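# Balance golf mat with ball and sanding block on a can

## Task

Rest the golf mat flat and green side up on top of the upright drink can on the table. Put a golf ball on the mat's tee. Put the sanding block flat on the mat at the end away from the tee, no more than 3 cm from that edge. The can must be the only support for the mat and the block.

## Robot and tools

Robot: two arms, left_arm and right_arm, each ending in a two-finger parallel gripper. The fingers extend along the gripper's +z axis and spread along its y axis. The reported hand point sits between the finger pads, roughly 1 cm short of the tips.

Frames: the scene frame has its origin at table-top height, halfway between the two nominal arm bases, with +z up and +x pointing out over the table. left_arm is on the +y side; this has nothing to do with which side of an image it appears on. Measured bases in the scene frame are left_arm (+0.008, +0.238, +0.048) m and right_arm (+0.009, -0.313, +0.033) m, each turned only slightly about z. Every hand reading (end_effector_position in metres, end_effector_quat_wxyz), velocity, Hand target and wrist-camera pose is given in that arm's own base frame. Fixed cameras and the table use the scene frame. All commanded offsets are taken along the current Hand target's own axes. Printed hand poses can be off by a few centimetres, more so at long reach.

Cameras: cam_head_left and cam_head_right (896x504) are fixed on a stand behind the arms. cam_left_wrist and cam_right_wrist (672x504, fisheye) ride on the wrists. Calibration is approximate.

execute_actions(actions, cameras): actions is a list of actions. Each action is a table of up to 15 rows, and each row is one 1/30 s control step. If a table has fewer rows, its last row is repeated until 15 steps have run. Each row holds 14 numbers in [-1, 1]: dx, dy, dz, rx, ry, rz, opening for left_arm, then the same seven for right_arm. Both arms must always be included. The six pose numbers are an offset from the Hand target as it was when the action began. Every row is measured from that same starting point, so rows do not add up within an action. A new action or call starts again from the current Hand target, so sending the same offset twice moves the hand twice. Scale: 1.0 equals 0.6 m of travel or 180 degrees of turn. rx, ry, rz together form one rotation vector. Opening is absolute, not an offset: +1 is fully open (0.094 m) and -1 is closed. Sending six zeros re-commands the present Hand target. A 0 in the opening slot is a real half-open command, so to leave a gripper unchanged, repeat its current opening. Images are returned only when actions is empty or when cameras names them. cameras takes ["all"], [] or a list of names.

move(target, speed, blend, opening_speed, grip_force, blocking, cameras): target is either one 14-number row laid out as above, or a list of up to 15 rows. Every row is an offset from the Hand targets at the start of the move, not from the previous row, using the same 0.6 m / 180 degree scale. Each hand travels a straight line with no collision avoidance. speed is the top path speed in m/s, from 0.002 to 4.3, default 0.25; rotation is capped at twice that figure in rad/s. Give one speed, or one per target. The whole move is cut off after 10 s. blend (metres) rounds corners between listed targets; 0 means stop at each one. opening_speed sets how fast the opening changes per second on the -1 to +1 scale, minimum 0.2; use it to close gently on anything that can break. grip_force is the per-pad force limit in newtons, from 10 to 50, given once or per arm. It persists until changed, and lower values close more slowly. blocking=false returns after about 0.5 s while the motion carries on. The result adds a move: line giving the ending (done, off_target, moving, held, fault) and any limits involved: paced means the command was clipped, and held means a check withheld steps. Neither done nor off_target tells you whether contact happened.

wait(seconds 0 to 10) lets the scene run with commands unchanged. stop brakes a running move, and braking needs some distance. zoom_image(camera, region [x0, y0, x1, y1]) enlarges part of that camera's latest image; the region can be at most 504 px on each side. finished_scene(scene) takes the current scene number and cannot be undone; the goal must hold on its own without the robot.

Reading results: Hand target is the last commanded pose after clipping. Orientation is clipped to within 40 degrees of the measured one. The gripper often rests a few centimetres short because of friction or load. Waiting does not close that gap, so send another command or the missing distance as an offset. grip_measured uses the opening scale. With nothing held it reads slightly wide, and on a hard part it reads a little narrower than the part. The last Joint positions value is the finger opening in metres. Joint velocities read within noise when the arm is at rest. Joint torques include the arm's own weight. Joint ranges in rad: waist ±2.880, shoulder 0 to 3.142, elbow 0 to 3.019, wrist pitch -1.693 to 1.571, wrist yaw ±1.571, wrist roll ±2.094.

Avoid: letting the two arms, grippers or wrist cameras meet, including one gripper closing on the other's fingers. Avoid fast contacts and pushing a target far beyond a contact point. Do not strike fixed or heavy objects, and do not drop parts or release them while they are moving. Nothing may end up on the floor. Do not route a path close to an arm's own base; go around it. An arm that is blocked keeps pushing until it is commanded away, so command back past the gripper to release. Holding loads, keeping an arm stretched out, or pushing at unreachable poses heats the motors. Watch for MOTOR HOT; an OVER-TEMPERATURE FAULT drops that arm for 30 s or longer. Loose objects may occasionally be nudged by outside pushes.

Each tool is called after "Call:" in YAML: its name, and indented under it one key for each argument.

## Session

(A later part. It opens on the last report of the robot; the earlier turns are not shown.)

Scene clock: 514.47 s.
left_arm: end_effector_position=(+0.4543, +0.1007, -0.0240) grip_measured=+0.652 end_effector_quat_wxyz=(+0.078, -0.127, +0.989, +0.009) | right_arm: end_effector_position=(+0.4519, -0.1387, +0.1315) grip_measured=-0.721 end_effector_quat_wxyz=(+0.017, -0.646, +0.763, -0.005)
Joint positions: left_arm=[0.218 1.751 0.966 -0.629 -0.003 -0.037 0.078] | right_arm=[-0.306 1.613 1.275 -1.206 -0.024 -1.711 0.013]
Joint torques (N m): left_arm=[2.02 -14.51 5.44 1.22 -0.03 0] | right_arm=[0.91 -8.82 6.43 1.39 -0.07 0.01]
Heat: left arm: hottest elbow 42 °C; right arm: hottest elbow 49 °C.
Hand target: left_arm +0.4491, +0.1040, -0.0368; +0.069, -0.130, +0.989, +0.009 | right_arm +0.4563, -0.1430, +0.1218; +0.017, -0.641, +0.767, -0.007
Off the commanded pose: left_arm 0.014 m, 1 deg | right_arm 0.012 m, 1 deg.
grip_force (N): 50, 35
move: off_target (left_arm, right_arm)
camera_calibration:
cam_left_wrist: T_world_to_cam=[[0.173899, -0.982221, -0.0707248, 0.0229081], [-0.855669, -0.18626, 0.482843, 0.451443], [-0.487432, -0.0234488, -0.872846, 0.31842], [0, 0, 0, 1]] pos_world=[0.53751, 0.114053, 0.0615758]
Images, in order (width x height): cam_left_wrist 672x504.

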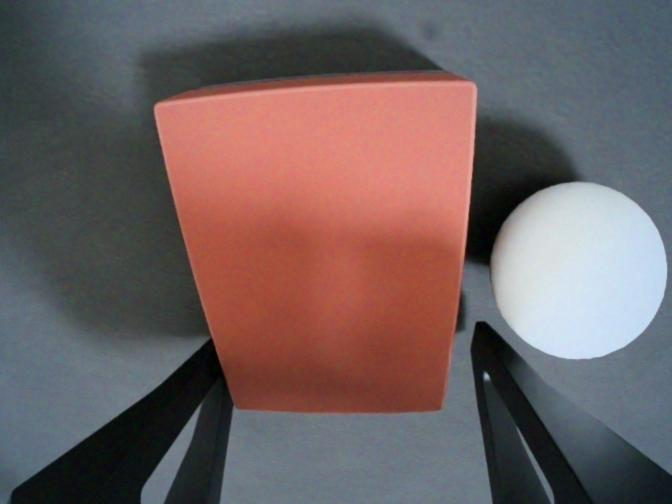

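Call:
move:
  target: [-0.006,0.0063,0,0,0,0,0.65,0,0,0,0,0,0,-0.95]
  speed: 0.05

Call:
move:
  target: [0,0,0,0,0,0,0.1,0,0,0,0,0,0,-0.95]
  opening_speed: 0.5
  cameras: ["cam_left_wrist"]

Scene clock: 517.13 s.
left_arm: end_effector_position=(+0.4527, +0.1049, -0.0258) grip_measured=+0.652 end_effector_quat_wxyz=(+0.076, -0.130, +0.989, +0.009) | right_arm: end_effector_position=(+0.4519, -0.1387, +0.1315) grip_measured=-0.721 end_effector_quat_wxyz=(+0.017, -0.646, +0.763, -0.005)
Joint positions: left_arm=[0.228 1.755 0.966 -0.629 -0.003 -0.034 0.078] | right_arm=[-0.306 1.613 1.275 -1.206 -0.024 -1.711 0.013]
Joint torques (N m): left_arm=[1.73 -14.27 6.27 0.95 0.04 0.01] | right_arm=[0.97 -8.82 6.48 1.29 -0.1 0.01]
Heat: left arm: hottest elbow 42 °C; right arm: hottest elbow 49 °C.
Hand target: left_arm +0.4515, +0.1086, -0.0363; +0.069, -0.130, +0.989, +0.009 | right_arm +0.4563, -0.1430, +0.1218; +0.017, -0.641, +0.767, -0.007
Off the commanded pose: left_arm 0.011 m, 1 deg | right_arm 0.012 m, 1 deg.
grip_force (N): 50, 35
move: off_target (left_arm, right_arm)

Scene clock: 518.43 s.
left_arm: end_effector_position=(+0.4527, +0.1049, -0.0258) grip_measured=+0.309 end_effector_quat_wxyz=(+0.076, -0.129, +0.989, +0.009) | right_arm: end_effector_position=(+0.4519, -0.1387, +0.1315) grip_measured=-0.721 end_effector_quat_wxyz=(+0.017, -0.646, +0.763, -0.005)
Joint positions: left_arm=[0.228 1.755 0.966 -0.629 -0.003 -0.031 0.061] | right_arm=[-0.306 1.613 1.275 -1.206 -0.024 -1.711 0.013]
Joint torques (N m): left_arm=[2.14 -14.45 6.3 0.95 0.01 0.02] | right_arm=[0.79 -9.23 6.2 1.39 -0.11 -0.01]
Heat: left arm: hottest elbow 42 °C; right arm: hottest elbow 49 °C.
Hand target: left_arm +0.4515, +0.1086, -0.0363; +0.069, -0.130, +0.989, +0.009 | right_arm +0.4563, -0.1430, +0.1218; +0.017, -0.641, +0.767, -0.007
Off the commanded pose: left_arm 0.011 m, 1 deg | right_arm 0.012 m, 1 deg.
grip_force (N): 50, 35
move: off_target (left_arm, right_arm)
camera_calibration:
cam_left_wrist: T_world_to_cam=[[0.177362, -0.981577, -0.0710636, 0.0254863], [-0.852912, -0.189335, 0.486511, 0.450893], [-0.491003, -0.0256775, -0.870779, 0.318024], [0, 0, 0, 1]] pos_world=[0.536203, 0.118553, 0.0593754]
Images, in order (width x height): cam_left_wrist 672x504.

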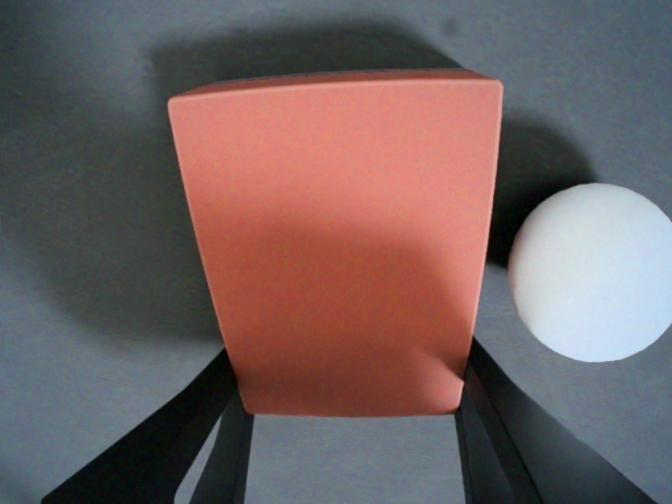

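Call:
move:
  target:
    - [-0.0523,0,-0.373,0,0,0,0.1,0,0,0,0,0,0,-0.95]
    - [0.1745,-0.8673,-0.4215,0.0147,0,0.1045,0.1,0,0,0,0,0,0,-0.95]
  speed: 0.15
  blend: [0.05,0]
  cameras: ["all"]

Scene clock: 536.93 s.
left_arm: end_effector_position=(+0.4405, -0.4191, +0.1890) grip_measured=+0.308 end_effector_quat_wxyz=(+0.059, +0.040, +0.997, +0.005) | right_arm: end_effector_position=(+0.4519, -0.1387, +0.1315) grip_measured=-0.721 end_effector_quat_wxyz=(+0.017, -0.646, +0.763, -0.005)
Joint positions: left_arm=[-0.784 1.897 1.813 -1.407 -0.087 -0.702 0.061] | right_arm=[-0.306 1.613 1.275 -1.206 -0.024 -1.711 0.013]
Joint torques (N m): left_arm=[1.26 -20.6 12.55 -0.09 -0.3 -0.11] | right_arm=[1.67 -8.64 6.56 1.42 -0.15 0.01]
Heat: left arm: hottest elbow 42 °C; right arm: hottest elbow 48 °C.
Hand target: left_arm +0.4523, -0.4296, +0.2003; +0.070, +0.035, +0.997, -0.003 | right_arm +0.4563, -0.1430, +0.1218; +0.017, -0.641, +0.767, -0.007
Off the commanded pose: left_arm 0.019 m, 2 deg | right_arm 0.012 m, 1 deg.
grip_force (N): 50, 35
move: off_target (left_arm, right_arm)
camera_calibration:
cam_left_wrist: T_world_to_cam=[[-0.159811, -0.983515, -0.0846104, -0.321058], [-0.85022, 0.0935856, 0.518043, 0.348305], [-0.501584, 0.154726, -0.85116, 0.562143], [0, 0, 0, 1]] pos_world=[0.526789, -0.43534, 0.270872]
cam_right_wrist: T_world_to_cam=[[0.968056, -0.250341, -0.0140336, -0.467505], [-0.201275, -0.809257, 0.551899, -0.0568509], [-0.14952, -0.531444, -0.833793, 0.223653], [0, 0, 0, 1]] pos_world=[0.474569, -0.0441834, 0.211296]

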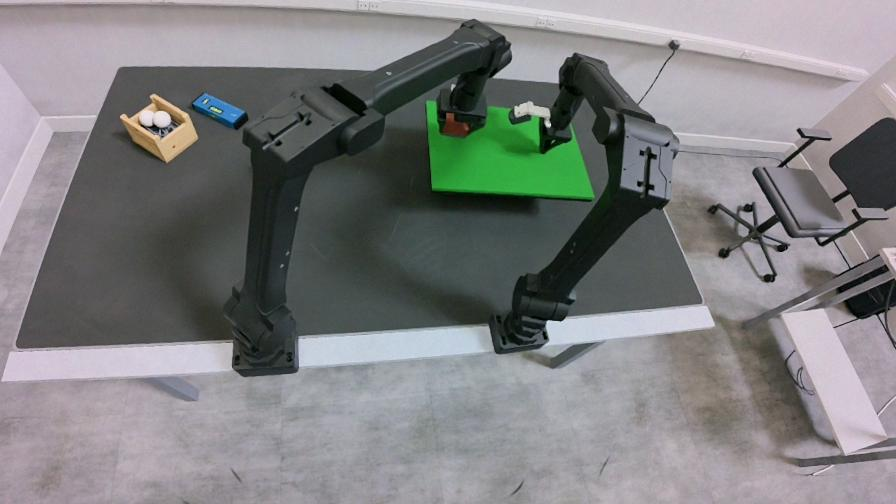

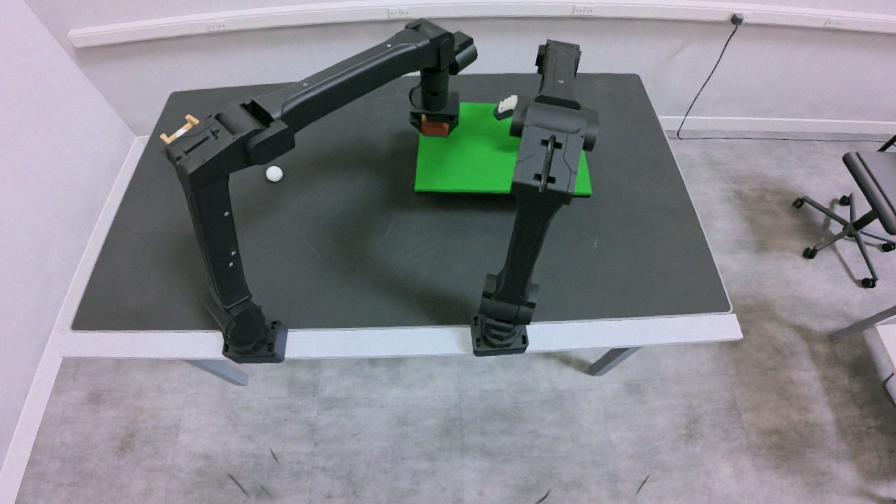

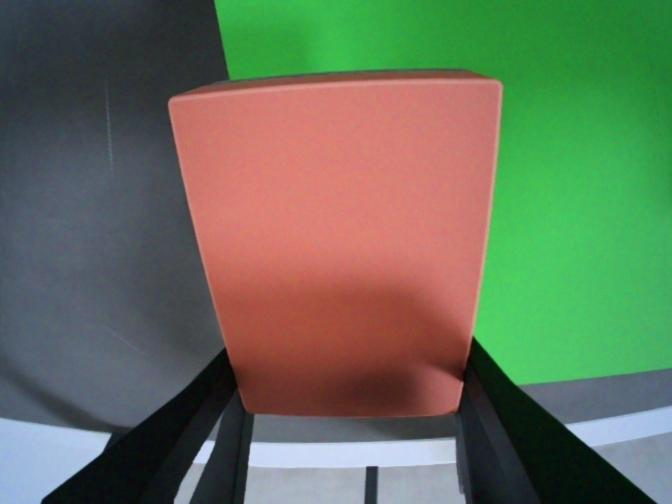

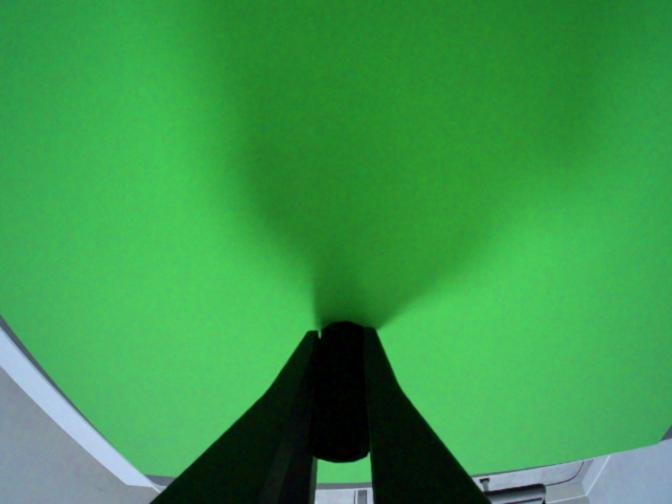

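Call:
execute_actions:
  actions: []

Scene clock: 544.80 s.
left_arm: end_effector_position=(+0.4405, -0.4190, +0.1889) grip_measured=+0.308 end_effector_quat_wxyz=(+0.058, +0.039, +0.998, +0.005) | right_arm: end_effector_position=(+0.4519, -0.1387, +0.1315) grip_measured=-0.721 end_effector_quat_wxyz=(+0.017, -0.646, +0.763, -0.005)
Joint positions: left_arm=[-0.784 1.897 1.813 -1.408 -0.087 -0.702 0.061] | right_arm=[-0.306 1.613 1.275 -1.206 -0.024 -1.711 0.013]
Joint velocities: within noise
Joint torques (N m): left_arm=[1.61 -20.6 12.64 -0.01 -0.3 -0.13] | right_arm=[0.26 -8.18 6.32 1.37 -0.13 0.05]
Heat: left arm: hottest elbow 44 °C; right arm: hottest elbow 48 °C.
Hand target: left_arm +0.4523, -0.4296, +0.2003; +0.070, +0.034, +0.997, -0.003 | right_arm +0.4563, -0.1430, +0.1218; +0.017, -0.641, +0.767, -0.007
Tool commands: left_gripper/opening=+0.1 right_gripper/opening=-0.95
Off the commanded pose: left_arm 0.019 m, 2 deg | right_arm 0.012 m, 1 deg.
grip_force (N): 50, 35
camera_calibration:
cam_left_wrist: T_world_to_cam=[[-0.159488, -0.983554, -0.0847677, -0.321218], [-0.850096, 0.0931762, 0.518319, 0.347902], [-0.501896, 0.154726, -0.850976, 0.562207], [0, 0, 0, 1]] pos_world=[0.526689, -0.435339, 0.270872]
cam_right_wrist: T_world_to_cam=[[0.968056, -0.250341, -0.0140336, -0.467505], [-0.201275, -0.809257, 0.551899, -0.0568509], [-0.14952, -0.531444, -0.833793, 0.223653], [0, 0, 0, 1]] pos_world=[0.474569, -0.0441834, 0.211296]

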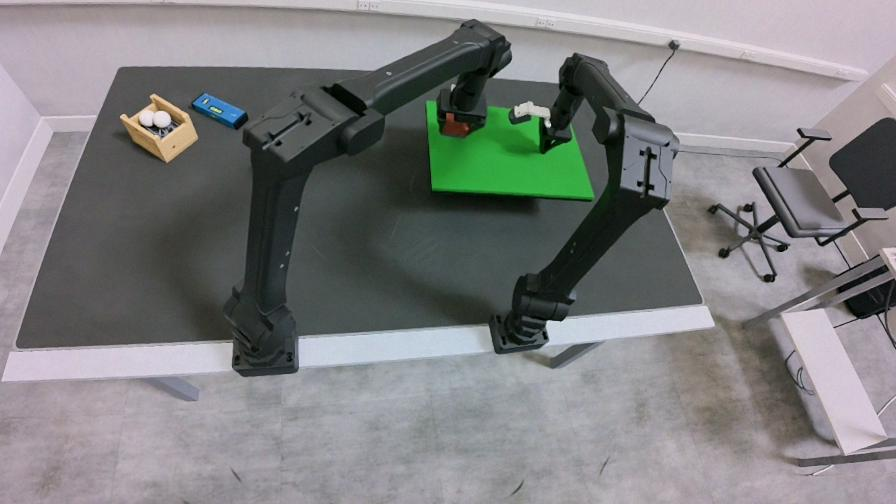

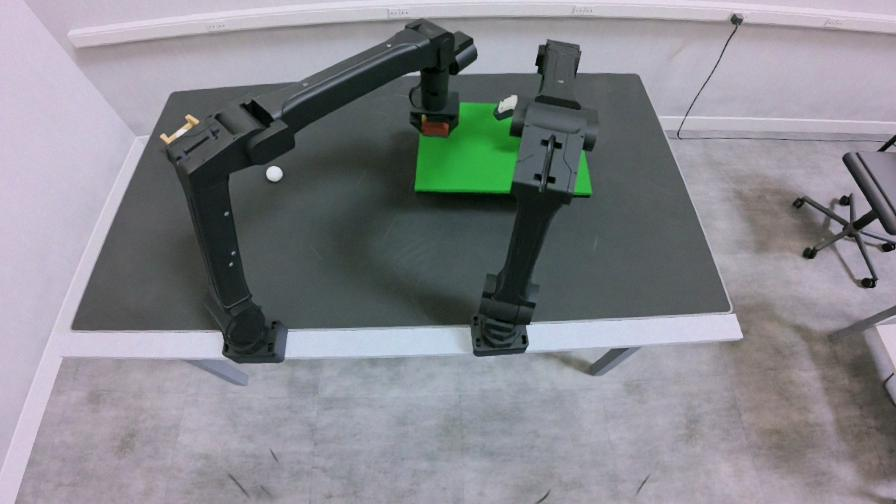

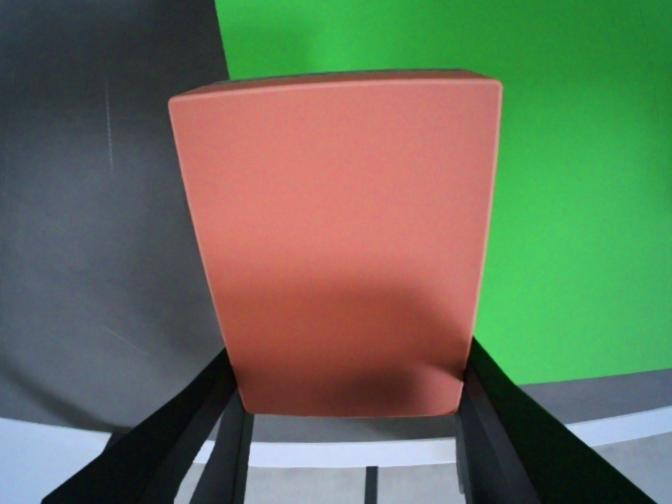

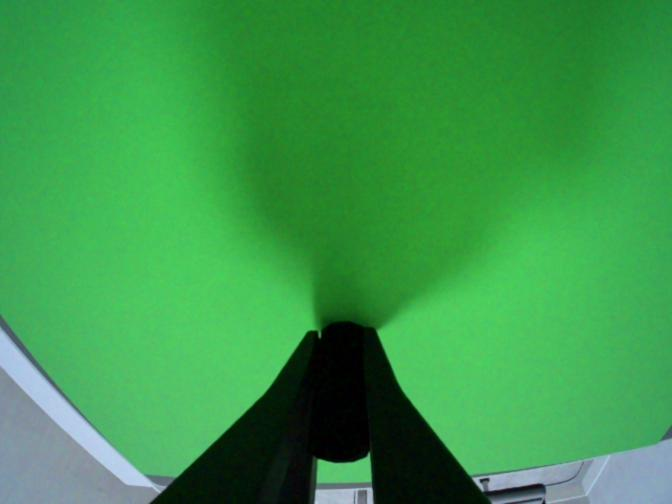

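Call:
zoom_image:
  camera: "cam_head_left"
  region: [410, 80, 530, 200]

Call:
zoom_image:
  camera: "cam_head_right"
  region: [390, 80, 510, 200]

Scaled by 4.200.

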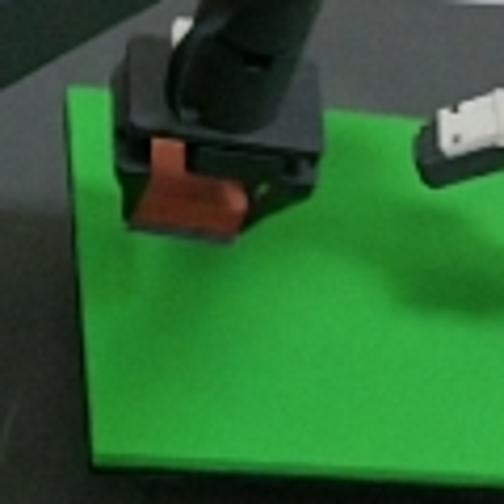

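Scaled by 4.200.

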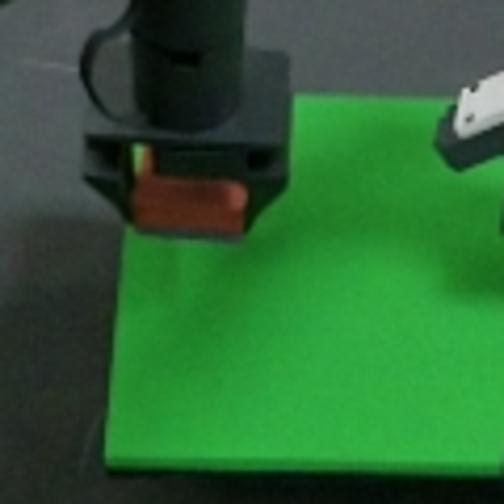

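Call:
move:
  target: [0.0173, 0.0150, 0.1153, 0, 0, 0, 0.1, 0,0,0,0,0,0,-0.95]
  speed: 0.06
  cameras: ["cam_left_wrist","cam_head_left","cam_head_right"]

Scene clock: 559.37 s.
left_arm: end_effector_position=(+0.4461, -0.4230, +0.1424) grip_measured=+0.308 end_effector_quat_wxyz=(+0.071, +0.038, +0.997, -0.007) | right_arm: end_effector_position=(+0.4519, -0.1387, +0.1315) grip_measured=-0.721 end_effector_quat_wxyz=(+0.017, -0.646, +0.763, -0.005)
Joint positions: left_arm=[-0.783 1.911 1.709 -1.255 -0.087 -0.702 0.061] | right_arm=[-0.306 1.613 1.275 -1.206 -0.024 -1.711 0.013]
Joint torques (N m): left_arm=[1.96 -21.13 7.82 1.17 -0.25 -0.02] | right_arm=[1.32 -9.35 6.57 1.37 -0.06 0.1]
Heat: left arm: hottest elbow 47 °C; right arm: hottest elbow 48 °C.
Hand target: left_arm +0.4523, -0.4207, +0.1301; +0.069, +0.034, +0.997, -0.003 | right_arm +0.4563, -0.1430, +0.1218; +0.017, -0.641, +0.767, -0.007
Off the commanded pose: left_arm 0.014 m, 1 deg | right_arm 0.012 m, 1 deg.
grip_force (N): 50, 35
move: off_target (left_arm, right_arm)
camera_calibration:
cam_left_wrist: T_world_to_cam=[[-0.155762, -0.985686, -0.0645046, -0.333592], [-0.862775, 0.10396, 0.494784, 0.39079], [-0.480996, 0.132721, -0.866618, 0.509626], [0, 0, 0, 1]] pos_world=[0.530332, -0.437082, 0.226776]
Images, in order (width x height): cam_head_left 896x504, cam_head_right 896x504, cam_left_wrist 672x504.

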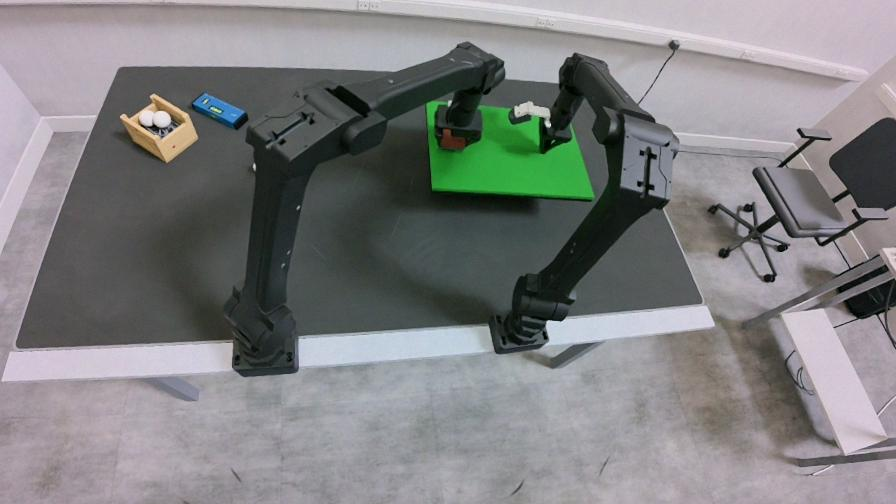

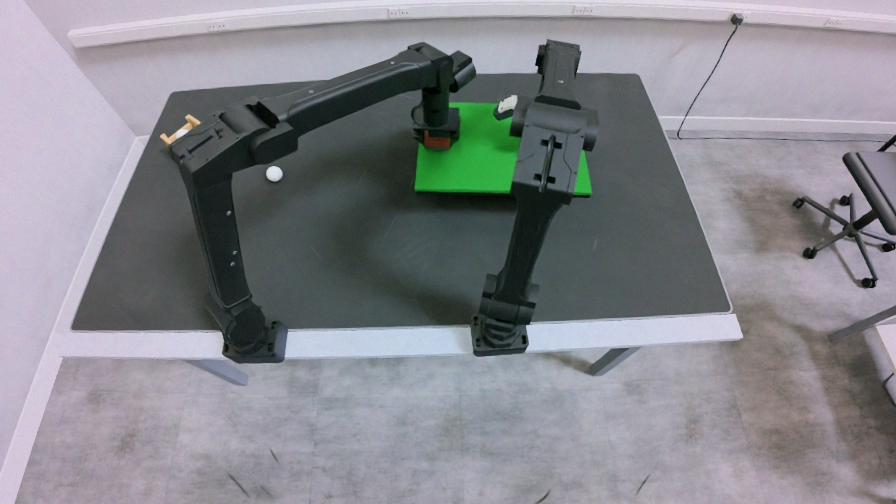

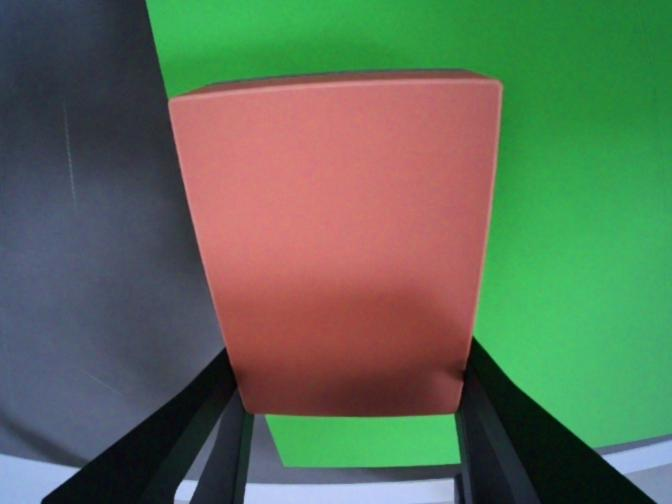

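Call:
move:
  target: [0.0052, 0.0190, 0.0279, 0, 0, 0, 0.1, 0,0,0,0,0,0,-0.95]
  speed: 0.05
  cameras: ["cam_left_wrist","cam_head_left","cam_head_right"]

Call:
zoom_image:
  camera: "cam_head_left"
  region: [410, 80, 530, 200]

Call:
zoom_image:
  camera: "cam_head_right"
  region: [390, 80, 510, 200]

Scene clock: 563.47 s.
left_arm: end_effector_position=(+0.4479, -0.4138, +0.1225) grip_measured=+0.308 end_effector_quat_wxyz=(+0.070, +0.036, +0.997, -0.006) | right_arm: end_effector_position=(+0.4520, -0.1384, +0.1315) grip_measured=-0.721 end_effector_quat_wxyz=(+0.018, -0.646, +0.763, -0.004)
Joint positions: left_arm=[-0.77 1.911 1.656 -1.203 -0.086 -0.693 0.061] | right_arm=[-0.306 1.613 1.275 -1.206 -0.025 -1.711 0.013]
Joint torques (N m): left_arm=[2.14 -21.42 7.3 1.05 -0.24 0.05] | right_arm=[1.32 -8.82 6.26 1.4 -0.07 0.01]
Heat: left arm: hottest elbow 46 °C; right arm: hottest elbow 48 °C.
Hand target: left_arm +0.4522, -0.4094, +0.1131; +0.069, +0.035, +0.997, -0.003 | right_arm +0.4563, -0.1430, +0.1218; +0.017, -0.641, +0.767, -0.007
Off the commanded pose: left_arm 0.011 m, 0 deg | right_arm 0.012 m, 1 deg.
grip_force (N): 50, 35
move: off_target (left_arm, right_arm)
camera_calibration:
cam_left_wrist: T_world_to_cam=[[-0.151688, -0.986223, -0.0659961, -0.327392], [-0.862467, 0.0994451, 0.496247, 0.399035], [-0.482847, 0.132194, -0.865669, 0.49257], [0, 0, 0, 1]] pos_world=[0.53233, -0.427678, 0.206776]
Images, in order (width x height): cam_head_left 896x504, cam_head_right 896x504, cam_left_wrist 672x504.

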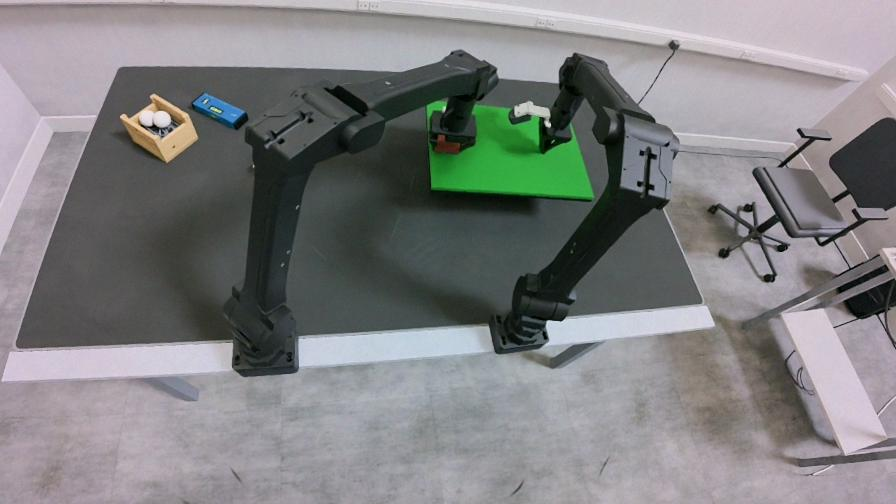

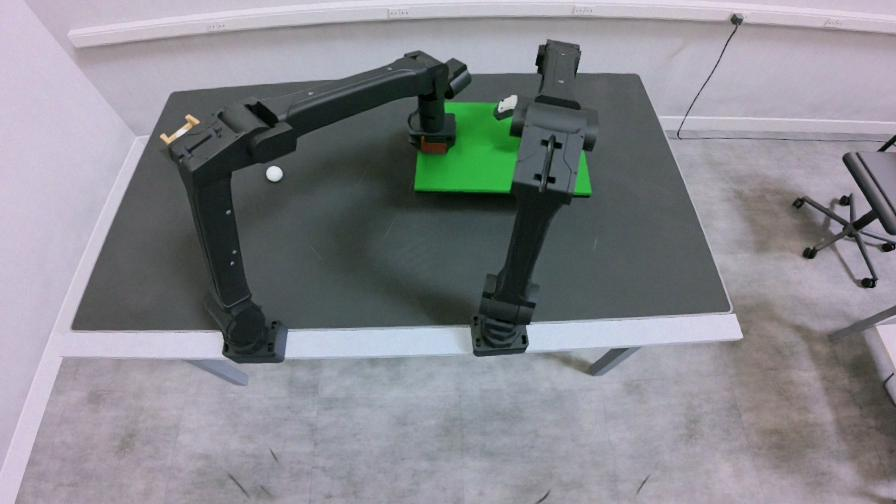

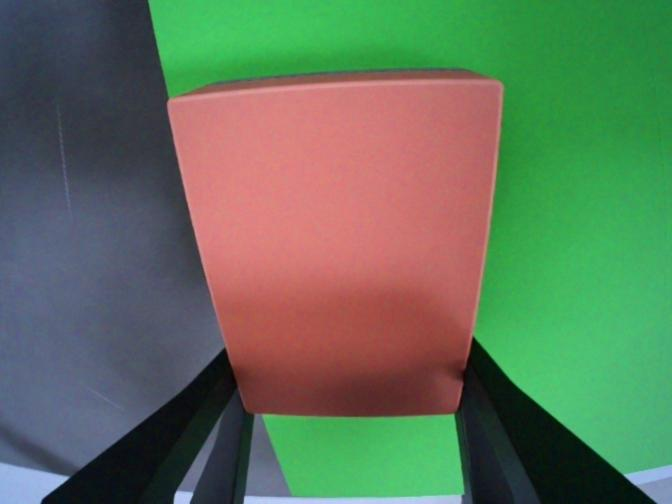

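Scaled by 4.200.

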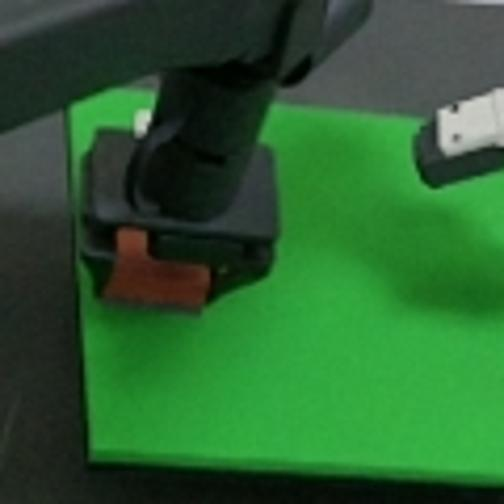

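Scaled by 4.200.

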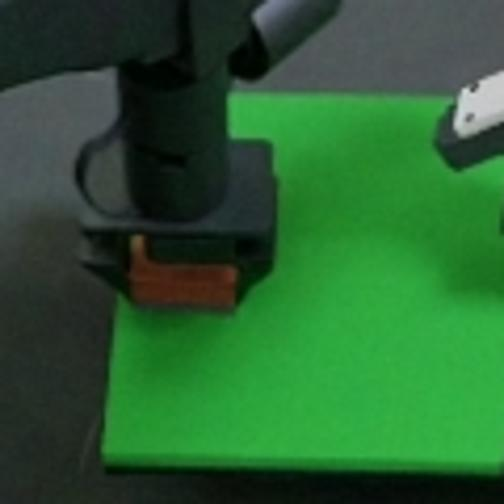

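Call:
move:
  target: [0.0019, 0.0, 0.0132, 0, 0, 0, 0.1, 0,0,0,0,0,0,-0.95]
  speed: 0.04
  cameras: ["cam_left_wrist","cam_right_wrist"]

Scene clock: 568.33 s.
left_arm: end_effector_position=(+0.4492, -0.4138, +0.1202) grip_measured=+0.308 end_effector_quat_wxyz=(+0.073, +0.037, +0.997, -0.007) | right_arm: end_effector_position=(+0.4522, -0.1384, +0.1315) grip_measured=-0.721 end_effector_quat_wxyz=(+0.018, -0.646, +0.763, -0.005)
Joint positions: left_arm=[-0.768 1.911 1.649 -1.19 -0.087 -0.688 0.061] | right_arm=[-0.306 1.613 1.275 -1.206 -0.026 -1.711 0.013]
Joint torques (N m): left_arm=[1.96 -21.36 6.87 1.4 -0.16 -0.01] | right_arm=[0.79 -9.41 6.6 1.4 0.01 0.07]
Heat: left arm: hottest elbow 46 °C; right arm: hottest elbow 48 °C.
Hand target: left_arm +0.4522, -0.4095, +0.1051; +0.070, +0.035, +0.997, -0.003 | right_arm +0.4563, -0.1430, +0.1218; +0.017, -0.641, +0.767, -0.007
Off the commanded pose: left_arm 0.016 m, 1 deg | right_arm 0.012 m, 1 deg.
grip_force (N): 50, 35
move: off_target (left_arm, right_arm)
camera_calibration:
cam_left_wrist: T_world_to_cam=[[-0.154896, -0.985864, -0.0638753, -0.325986], [-0.864795, 0.104047, 0.491226, 0.404828], [-0.477636, 0.131328, -0.868687, 0.488739], [0, 0, 0, 1]] pos_world=[0.533038, -0.427684, 0.204876]
cam_right_wrist: T_world_to_cam=[[0.9681, -0.250218, -0.0131775, -0.467838], [-0.201962, -0.810361, 0.550024, -0.0561484], [-0.148305, -0.529817, -0.835045, 0.223803], [0, 0, 0, 1]] pos_world=[0.474765, -0.0439875, 0.211603]
Images, in order (width x height): cam_left_wrist 672x504, cam_right_wrist 672x504.

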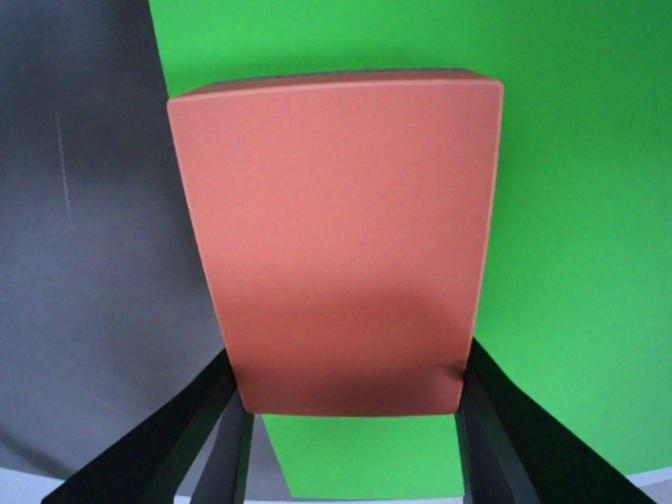

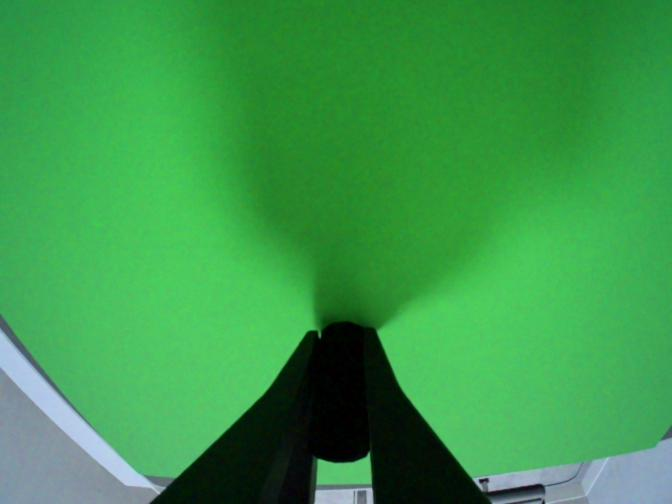

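Call:
move:
  target: [0.0019, 0.0, 0.0132, 0, 0, 0, 0.1, 0,0,0,0,0,0,-0.95]
  speed: 0.04
  cameras: ["cam_left_wrist","cam_right_wrist"]

Scene clock: 575.70 s.
left_arm: end_effector_position=(+0.4499, -0.4140, +0.1185) grip_measured=+0.308 end_effector_quat_wxyz=(+0.077, +0.038, +0.996, -0.010) | right_arm: end_effector_position=(+0.4524, -0.1385, +0.1315) grip_measured=-0.721 end_effector_quat_wxyz=(+0.019, -0.646, +0.763, -0.005)
Joint positions: left_arm=[-0.768 1.909 1.64 -1.174 -0.088 -0.685 0.061] | right_arm=[-0.306 1.613 1.275 -1.204 -0.026 -1.711 0.013]
Joint torques (N m): left_arm=[1.9 -20.31 6.53 1.43 -0.15 -0.05] | right_arm=[1.55 -8.94 6.49 1.05 -0.06 0.07]
Heat: left arm: hottest elbow 45 °C; right arm: hottest elbow 48 °C.
Hand target: left_arm +0.4522, -0.4093, +0.0972; +0.070, +0.035, +0.997, -0.003 | right_arm +0.4563, -0.1430, +0.1218; +0.017, -0.641, +0.767, -0.007
Off the commanded pose: left_arm 0.022 m, 1 deg | right_arm 0.011 m, 1 deg.
grip_force (N): 50, 35
move: off_target (left_arm, right_arm)
camera_calibration:
cam_left_wrist: T_world_to_cam=[[-0.157047, -0.985769, -0.059973, -0.325732], [-0.867908, 0.108784, 0.484666, 0.410536], [-0.471245, 0.128166, -0.872641, 0.484032], [0, 0, 0, 1]] pos_world=[0.53325, -0.427793, 0.203878]
cam_right_wrist: T_world_to_cam=[[0.968119, -0.2502, -0.0120753, -0.468271], [-0.202533, -0.810222, 0.550018, -0.0558287], [-0.147398, -0.530038, -0.835065, 0.223396], [0, 0, 0, 1]] pos_world=[0.474963, -0.043987, 0.211602]
Images, in order (width x height): cam_left_wrist 672x504, cam_right_wrist 672x504.

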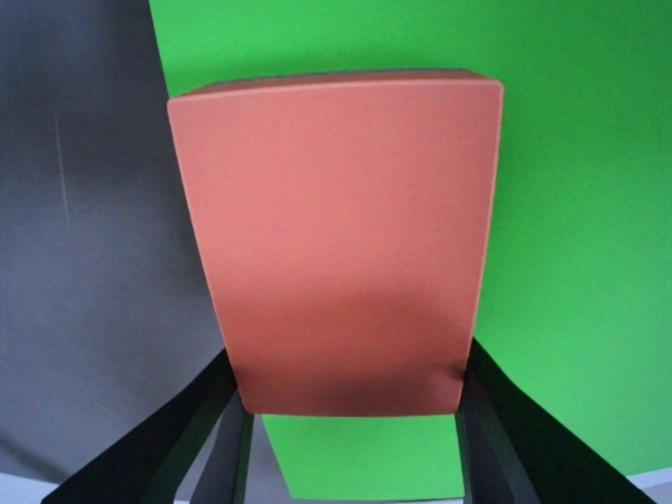

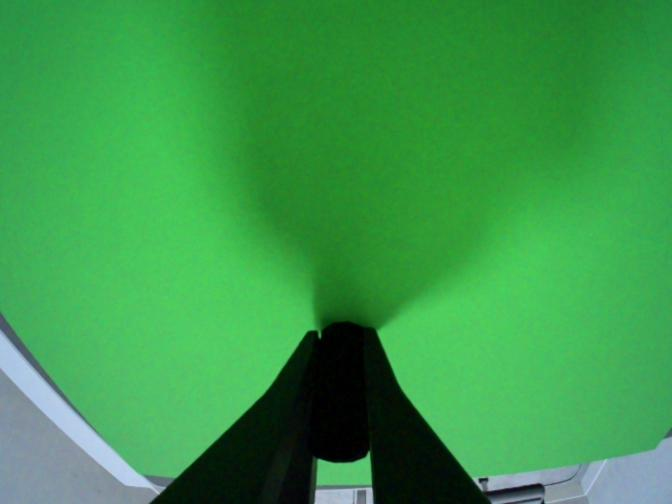

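Call:
move:
  target: [0.0019, 0.0, 0.0132, 0, 0, 0, 0.1, 0,0,0,0,0,0,-0.95]
  speed: 0.04
  cameras: ["cam_left_wrist","cam_right_wrist"]

Scene clock: 577.73 s.
left_arm: end_effector_position=(+0.4503, -0.4143, +0.1172) grip_measured=+0.308 end_effector_quat_wxyz=(+0.081, +0.039, +0.996, -0.013) | right_arm: end_effector_position=(+0.4526, -0.1385, +0.1315) grip_measured=-0.721 end_effector_quat_wxyz=(+0.019, -0.646, +0.763, -0.005)
Joint positions: left_arm=[-0.768 1.905 1.63 -1.158 -0.088 -0.684 0.061] | right_arm=[-0.306 1.613 1.275 -1.204 -0.026 -1.711 0.013]
Joint torques (N m): left_arm=[1.85 -19.25 6.39 1.7 -0.15 -0.08] | right_arm=[0.5 -9.05 6.45 1.31 -0.03 0.04]
Heat: left arm: hottest elbow 45 °C; right arm: hottest elbow 48 °C.
Hand target: left_arm +0.4522, -0.4093, +0.0892; +0.069, +0.035, +0.997, -0.003 | right_arm +0.4563, -0.1430, +0.1218; +0.017, -0.641, +0.767, -0.007
Off the commanded pose: left_arm 0.029 m, 2 deg | right_arm 0.011 m, 1 deg.
grip_force (N): 50, 35
move: off_target (left_arm, right_arm)
camera_calibration:
cam_left_wrist: T_world_to_cam=[[-0.158109, -0.985927, -0.0543047, -0.326292], [-0.871317, 0.113433, 0.47743, 0.415697], [-0.464551, 0.122803, -0.87699, 0.478415], [0, 0, 0, 1]] pos_world=[0.532862, -0.427605, 0.203379]
cam_right_wrist: T_world_to_cam=[[0.968126, -0.250207, -0.0113067, -0.468558], [-0.20294, -0.810093, 0.550059, -0.0556984], [-0.146788, -0.530232, -0.835049, 0.223055], [0, 0, 0, 1]] pos_world=[0.475062, -0.0440865, 0.211601]
Images, in order (width x height): cam_left_wrist 672x504, cam_right_wrist 672x504.

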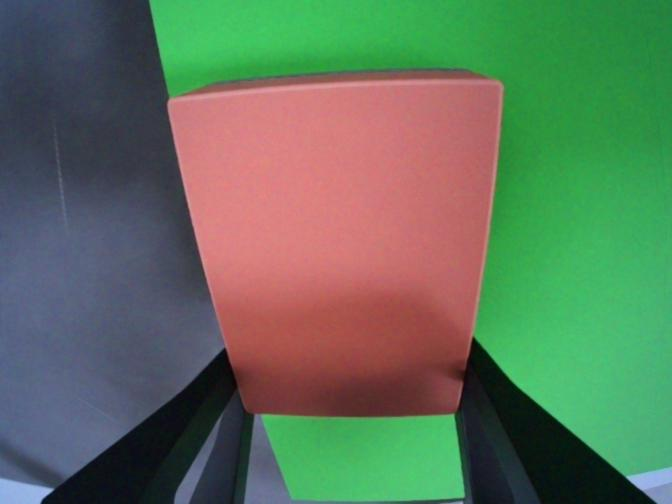

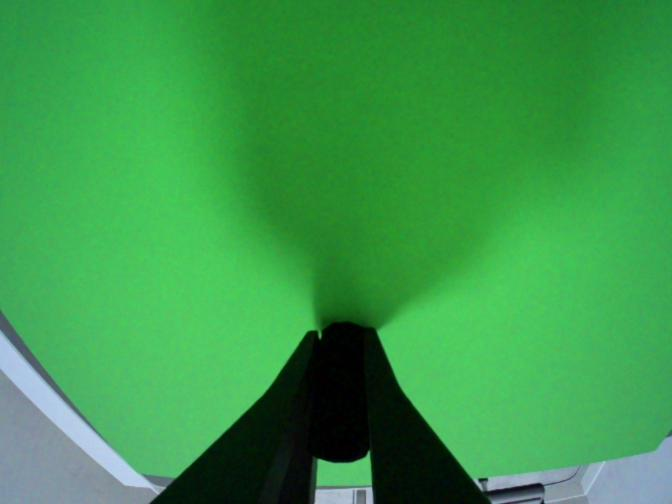

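Call:
move:
  target: [0.001, 0.0, 0.006, 0, -0.014, 0, 0.1, 0,0,0,0,0,0,-0.95]
  speed: 0.04
  cameras: ["cam_left_wrist","cam_right_wrist","cam_head_left"]

Scene clock: 580.33 s.
left_arm: end_effector_position=(+0.4544, -0.4129, +0.1156) grip_measured=+0.308 end_effector_quat_wxyz=(+0.103, +0.037, +0.994, -0.018) | right_arm: end_effector_position=(+0.4526, -0.1385, +0.1315) grip_measured=-0.721 end_effector_quat_wxyz=(+0.019, -0.646, +0.763, -0.005)
Joint positions: left_arm=[-0.768 1.888 1.594 -1.099 -0.11 -0.683 0.061] | right_arm=[-0.306 1.613 1.275 -1.204 -0.026 -1.711 0.013]
Joint torques (N m): left_arm=[1.32 -19.02 6.09 1.59 -0.47 -0.11] | right_arm=[0.73 -8.35 6.49 1.14 -0.05 0.09]
Heat: left arm: hottest elbow 45 °C; right arm: hottest elbow 48 °C.
Hand target: left_arm +0.4521, -0.4093, +0.0855; +0.091, +0.035, +0.995, -0.004 | right_arm +0.4563, -0.1430, +0.1218; +0.017, -0.641, +0.767, -0.007
Off the commanded pose: left_arm 0.030 m, 2 deg | right_arm 0.011 m, 1 deg.
grip_force (N): 50, 35
move: off_target (left_arm, right_arm)
camera_calibration:
cam_left_wrist: T_world_to_cam=[[-0.152675, -0.987032, -0.0495729, -0.327732], [-0.891953, 0.116021, 0.436989, 0.435028], [-0.425571, 0.110934, -0.8981, 0.458563], [0, 0, 0, 1]] pos_world=[0.533139, -0.424824, 0.205486]
cam_right_wrist: T_world_to_cam=[[0.968126, -0.250207, -0.0113067, -0.468558], [-0.20294, -0.810093, 0.550059, -0.0556984], [-0.146788, -0.530232, -0.835049, 0.223055], [0, 0, 0, 1]] pos_world=[0.475062, -0.0440865, 0.211601]
Images, in order (width x height): cam_head_left 896x504, cam_left_wrist 672x504, cam_right_wrist 672x504.

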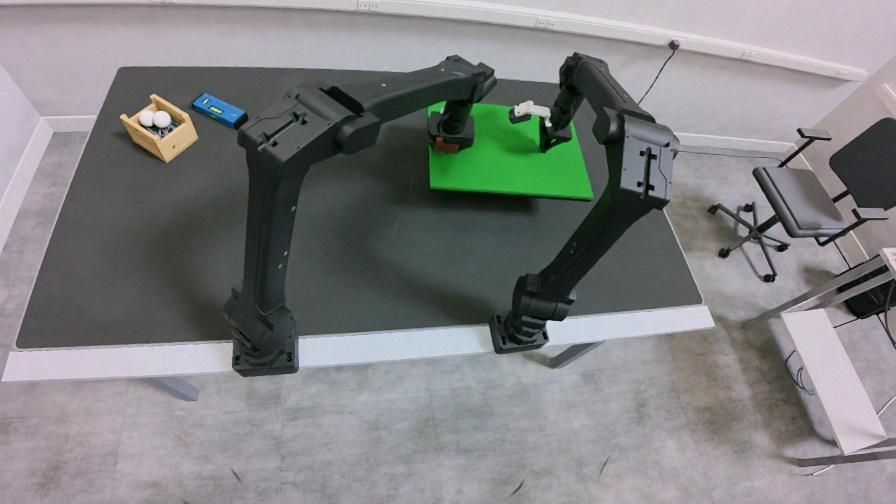

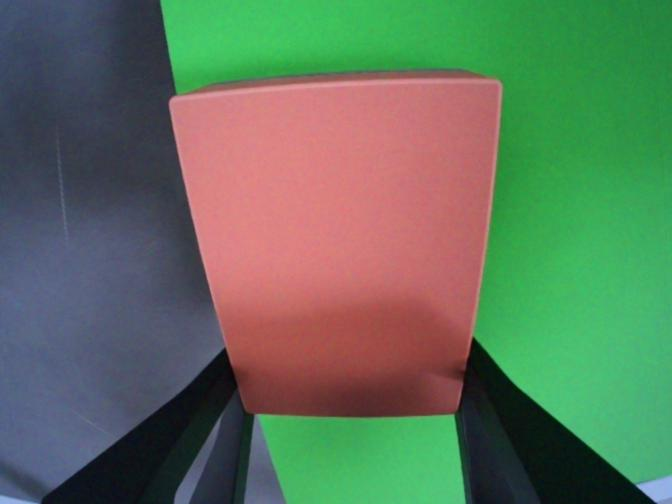

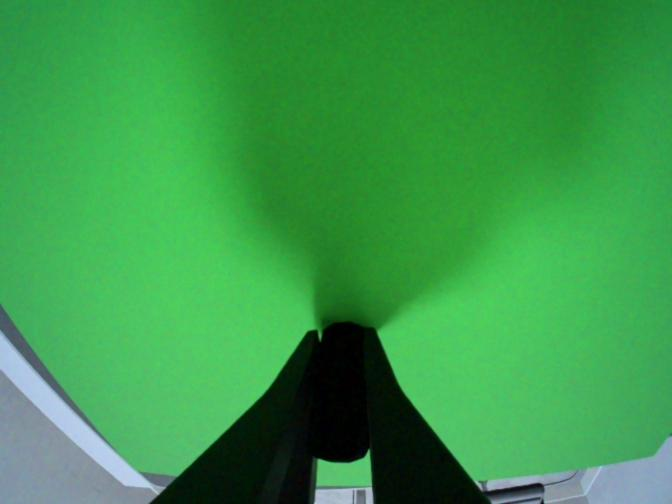

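Call:
move:
  target: [-0.0055, 0.0, -0.0295, 0, 0, 0, 0.1, 0,0,0,0,0,0,-0.95]
  speed: 0.04
  cameras: []

Scene clock: 583.83 s.
left_arm: end_effector_position=(+0.4537, -0.4129, +0.1167) grip_measured=+0.308 end_effector_quat_wxyz=(+0.103, +0.038, +0.994, -0.018) | right_arm: end_effector_position=(+0.4530, -0.1386, +0.1315) grip_measured=-0.721 end_effector_quat_wxyz=(+0.019, -0.646, +0.763, -0.006)
Joint positions: left_arm=[-0.769 1.886 1.594 -1.101 -0.11 -0.683 0.061] | right_arm=[-0.306 1.613 1.275 -1.202 -0.026 -1.711 0.013]
Joint torques (N m): left_arm=[1.44 -20.07 8.14 -0.01 -0.47 -0.1] | right_arm=[1.38 -9.23 6.49 1.16 0.02 0.08]
Heat: left arm: hottest elbow 44 °C; right arm: hottest elbow 48 °C.
Hand target: left_arm +0.4521, -0.4094, +0.1037; +0.092, +0.035, +0.995, -0.004 | right_arm +0.4563, -0.1429, +0.1218; +0.017, -0.641, +0.767, -0.007
Off the commanded pose: left_arm 0.014 m, 2 deg | right_arm 0.011 m, 1 deg.
grip_force (N): 50, 35
move: off_target (left_arm, right_arm)
No camera images: "cameras" was empty.

Call:
move:
  target: [0,0,0,0,0,0,0.6,0,0,0,0,0,0,-0.95]
  speed: 0.04
  opening_speed: 0.2
  cameras: ["all"]

Scene clock: 587.13 s.
left_arm: end_effector_position=(+0.4538, -0.4117, +0.1166) grip_measured=+0.597 end_effector_quat_wxyz=(+0.103, +0.037, +0.994, -0.015) | right_arm: end_effector_position=(+0.4537, -0.1387, +0.1315) grip_measured=-0.721 end_effector_quat_wxyz=(+0.020, -0.646, +0.763, -0.007)
Joint positions: left_arm=[-0.769 1.886 1.594 -1.105 -0.115 -0.683 0.075] | right_arm=[-0.306 1.613 1.275 -1.199 -0.027 -1.711 0.013]
Joint torques (N m): left_arm=[1.32 -19.96 8.09 0.09 -0.26 -0.1] | right_arm=[0.79 -9.05 6.58 1.09 0.01 0.07]
Heat: left arm: hottest elbow 44 °C; right arm: hottest elbow 48 °C.
Hand target: left_arm +0.4522, -0.4093, +0.1037; +0.092, +0.034, +0.995, -0.004 | right_arm +0.4563, -0.1429, +0.1218; +0.017, -0.641, +0.767, -0.007
Off the commanded pose: left_arm 0.013 m, 2 deg | right_arm 0.011 m, 1 deg.
grip_force (N): 50, 35
move: off_target (left_arm, right_arm)
camera_calibration:
cam_left_wrist: T_world_to_cam=[[-0.152469, -0.986744, -0.0555854, -0.325932], [-0.892362, 0.113275, 0.436875, 0.432975], [-0.424787, 0.116212, -0.897803, 0.460856], [0, 0, 0, 1]] pos_world=[0.532441, -0.424214, 0.206485]
cam_right_wrist: T_world_to_cam=[[0.968163, -0.250223, -0.00700787, -0.470179], [-0.205362, -0.809972, 0.549337, -0.0543826], [-0.143133, -0.530408, -0.835572, 0.22155], [0, 0, 0, 1]] pos_world=[0.475752, -0.044186, 0.2117]

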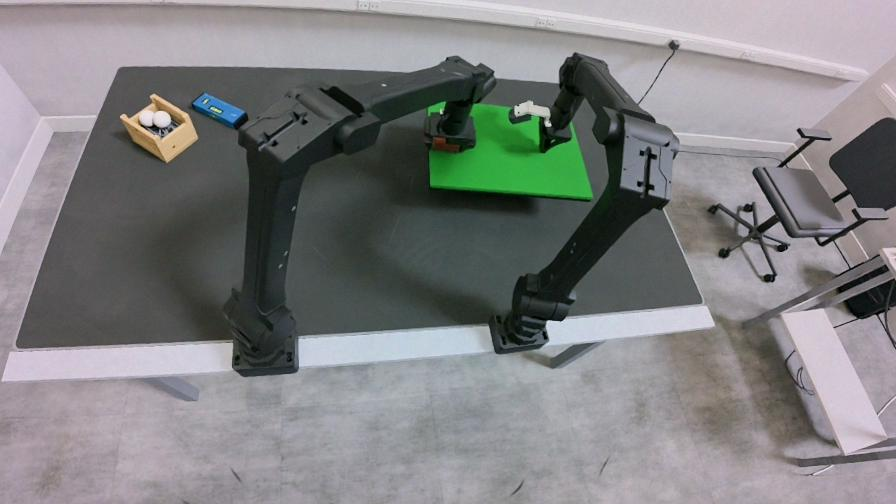

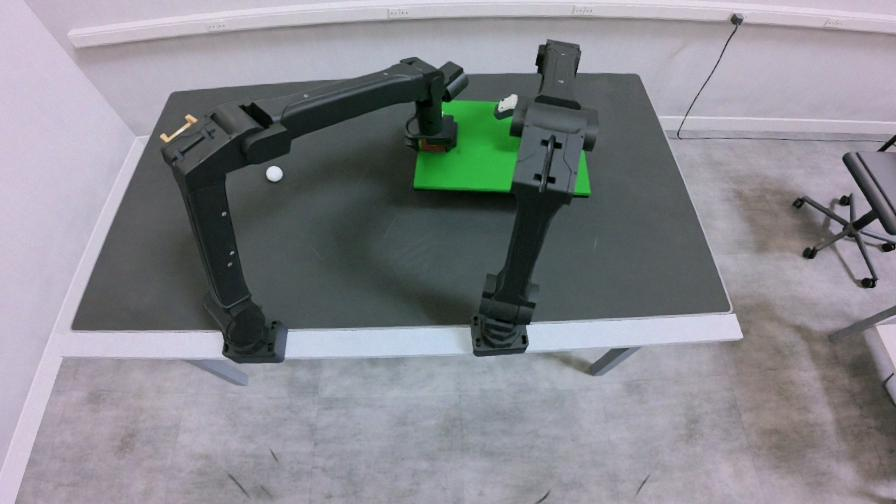

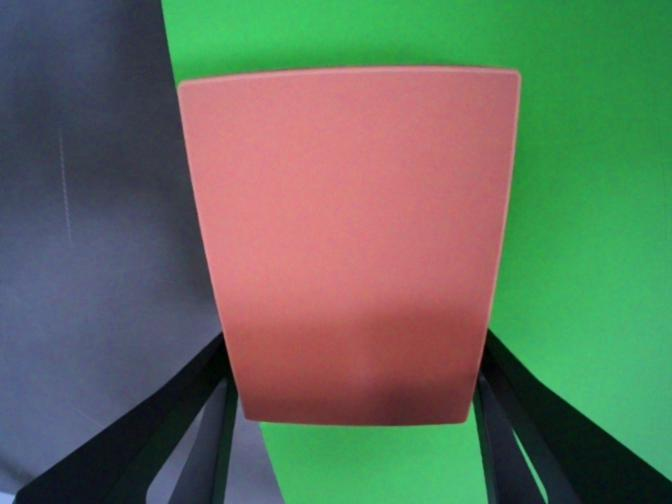

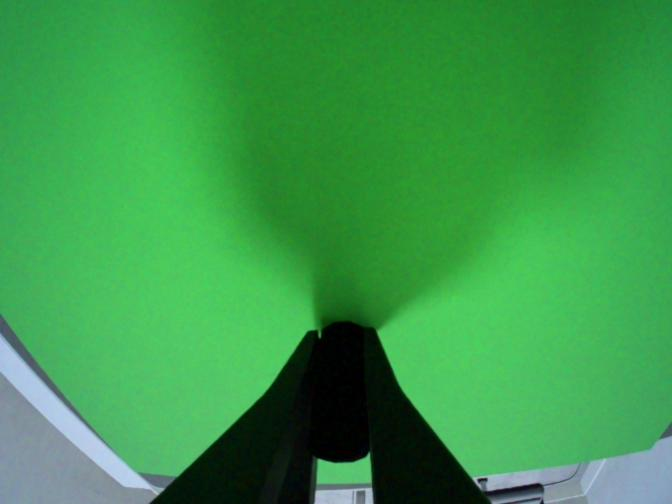

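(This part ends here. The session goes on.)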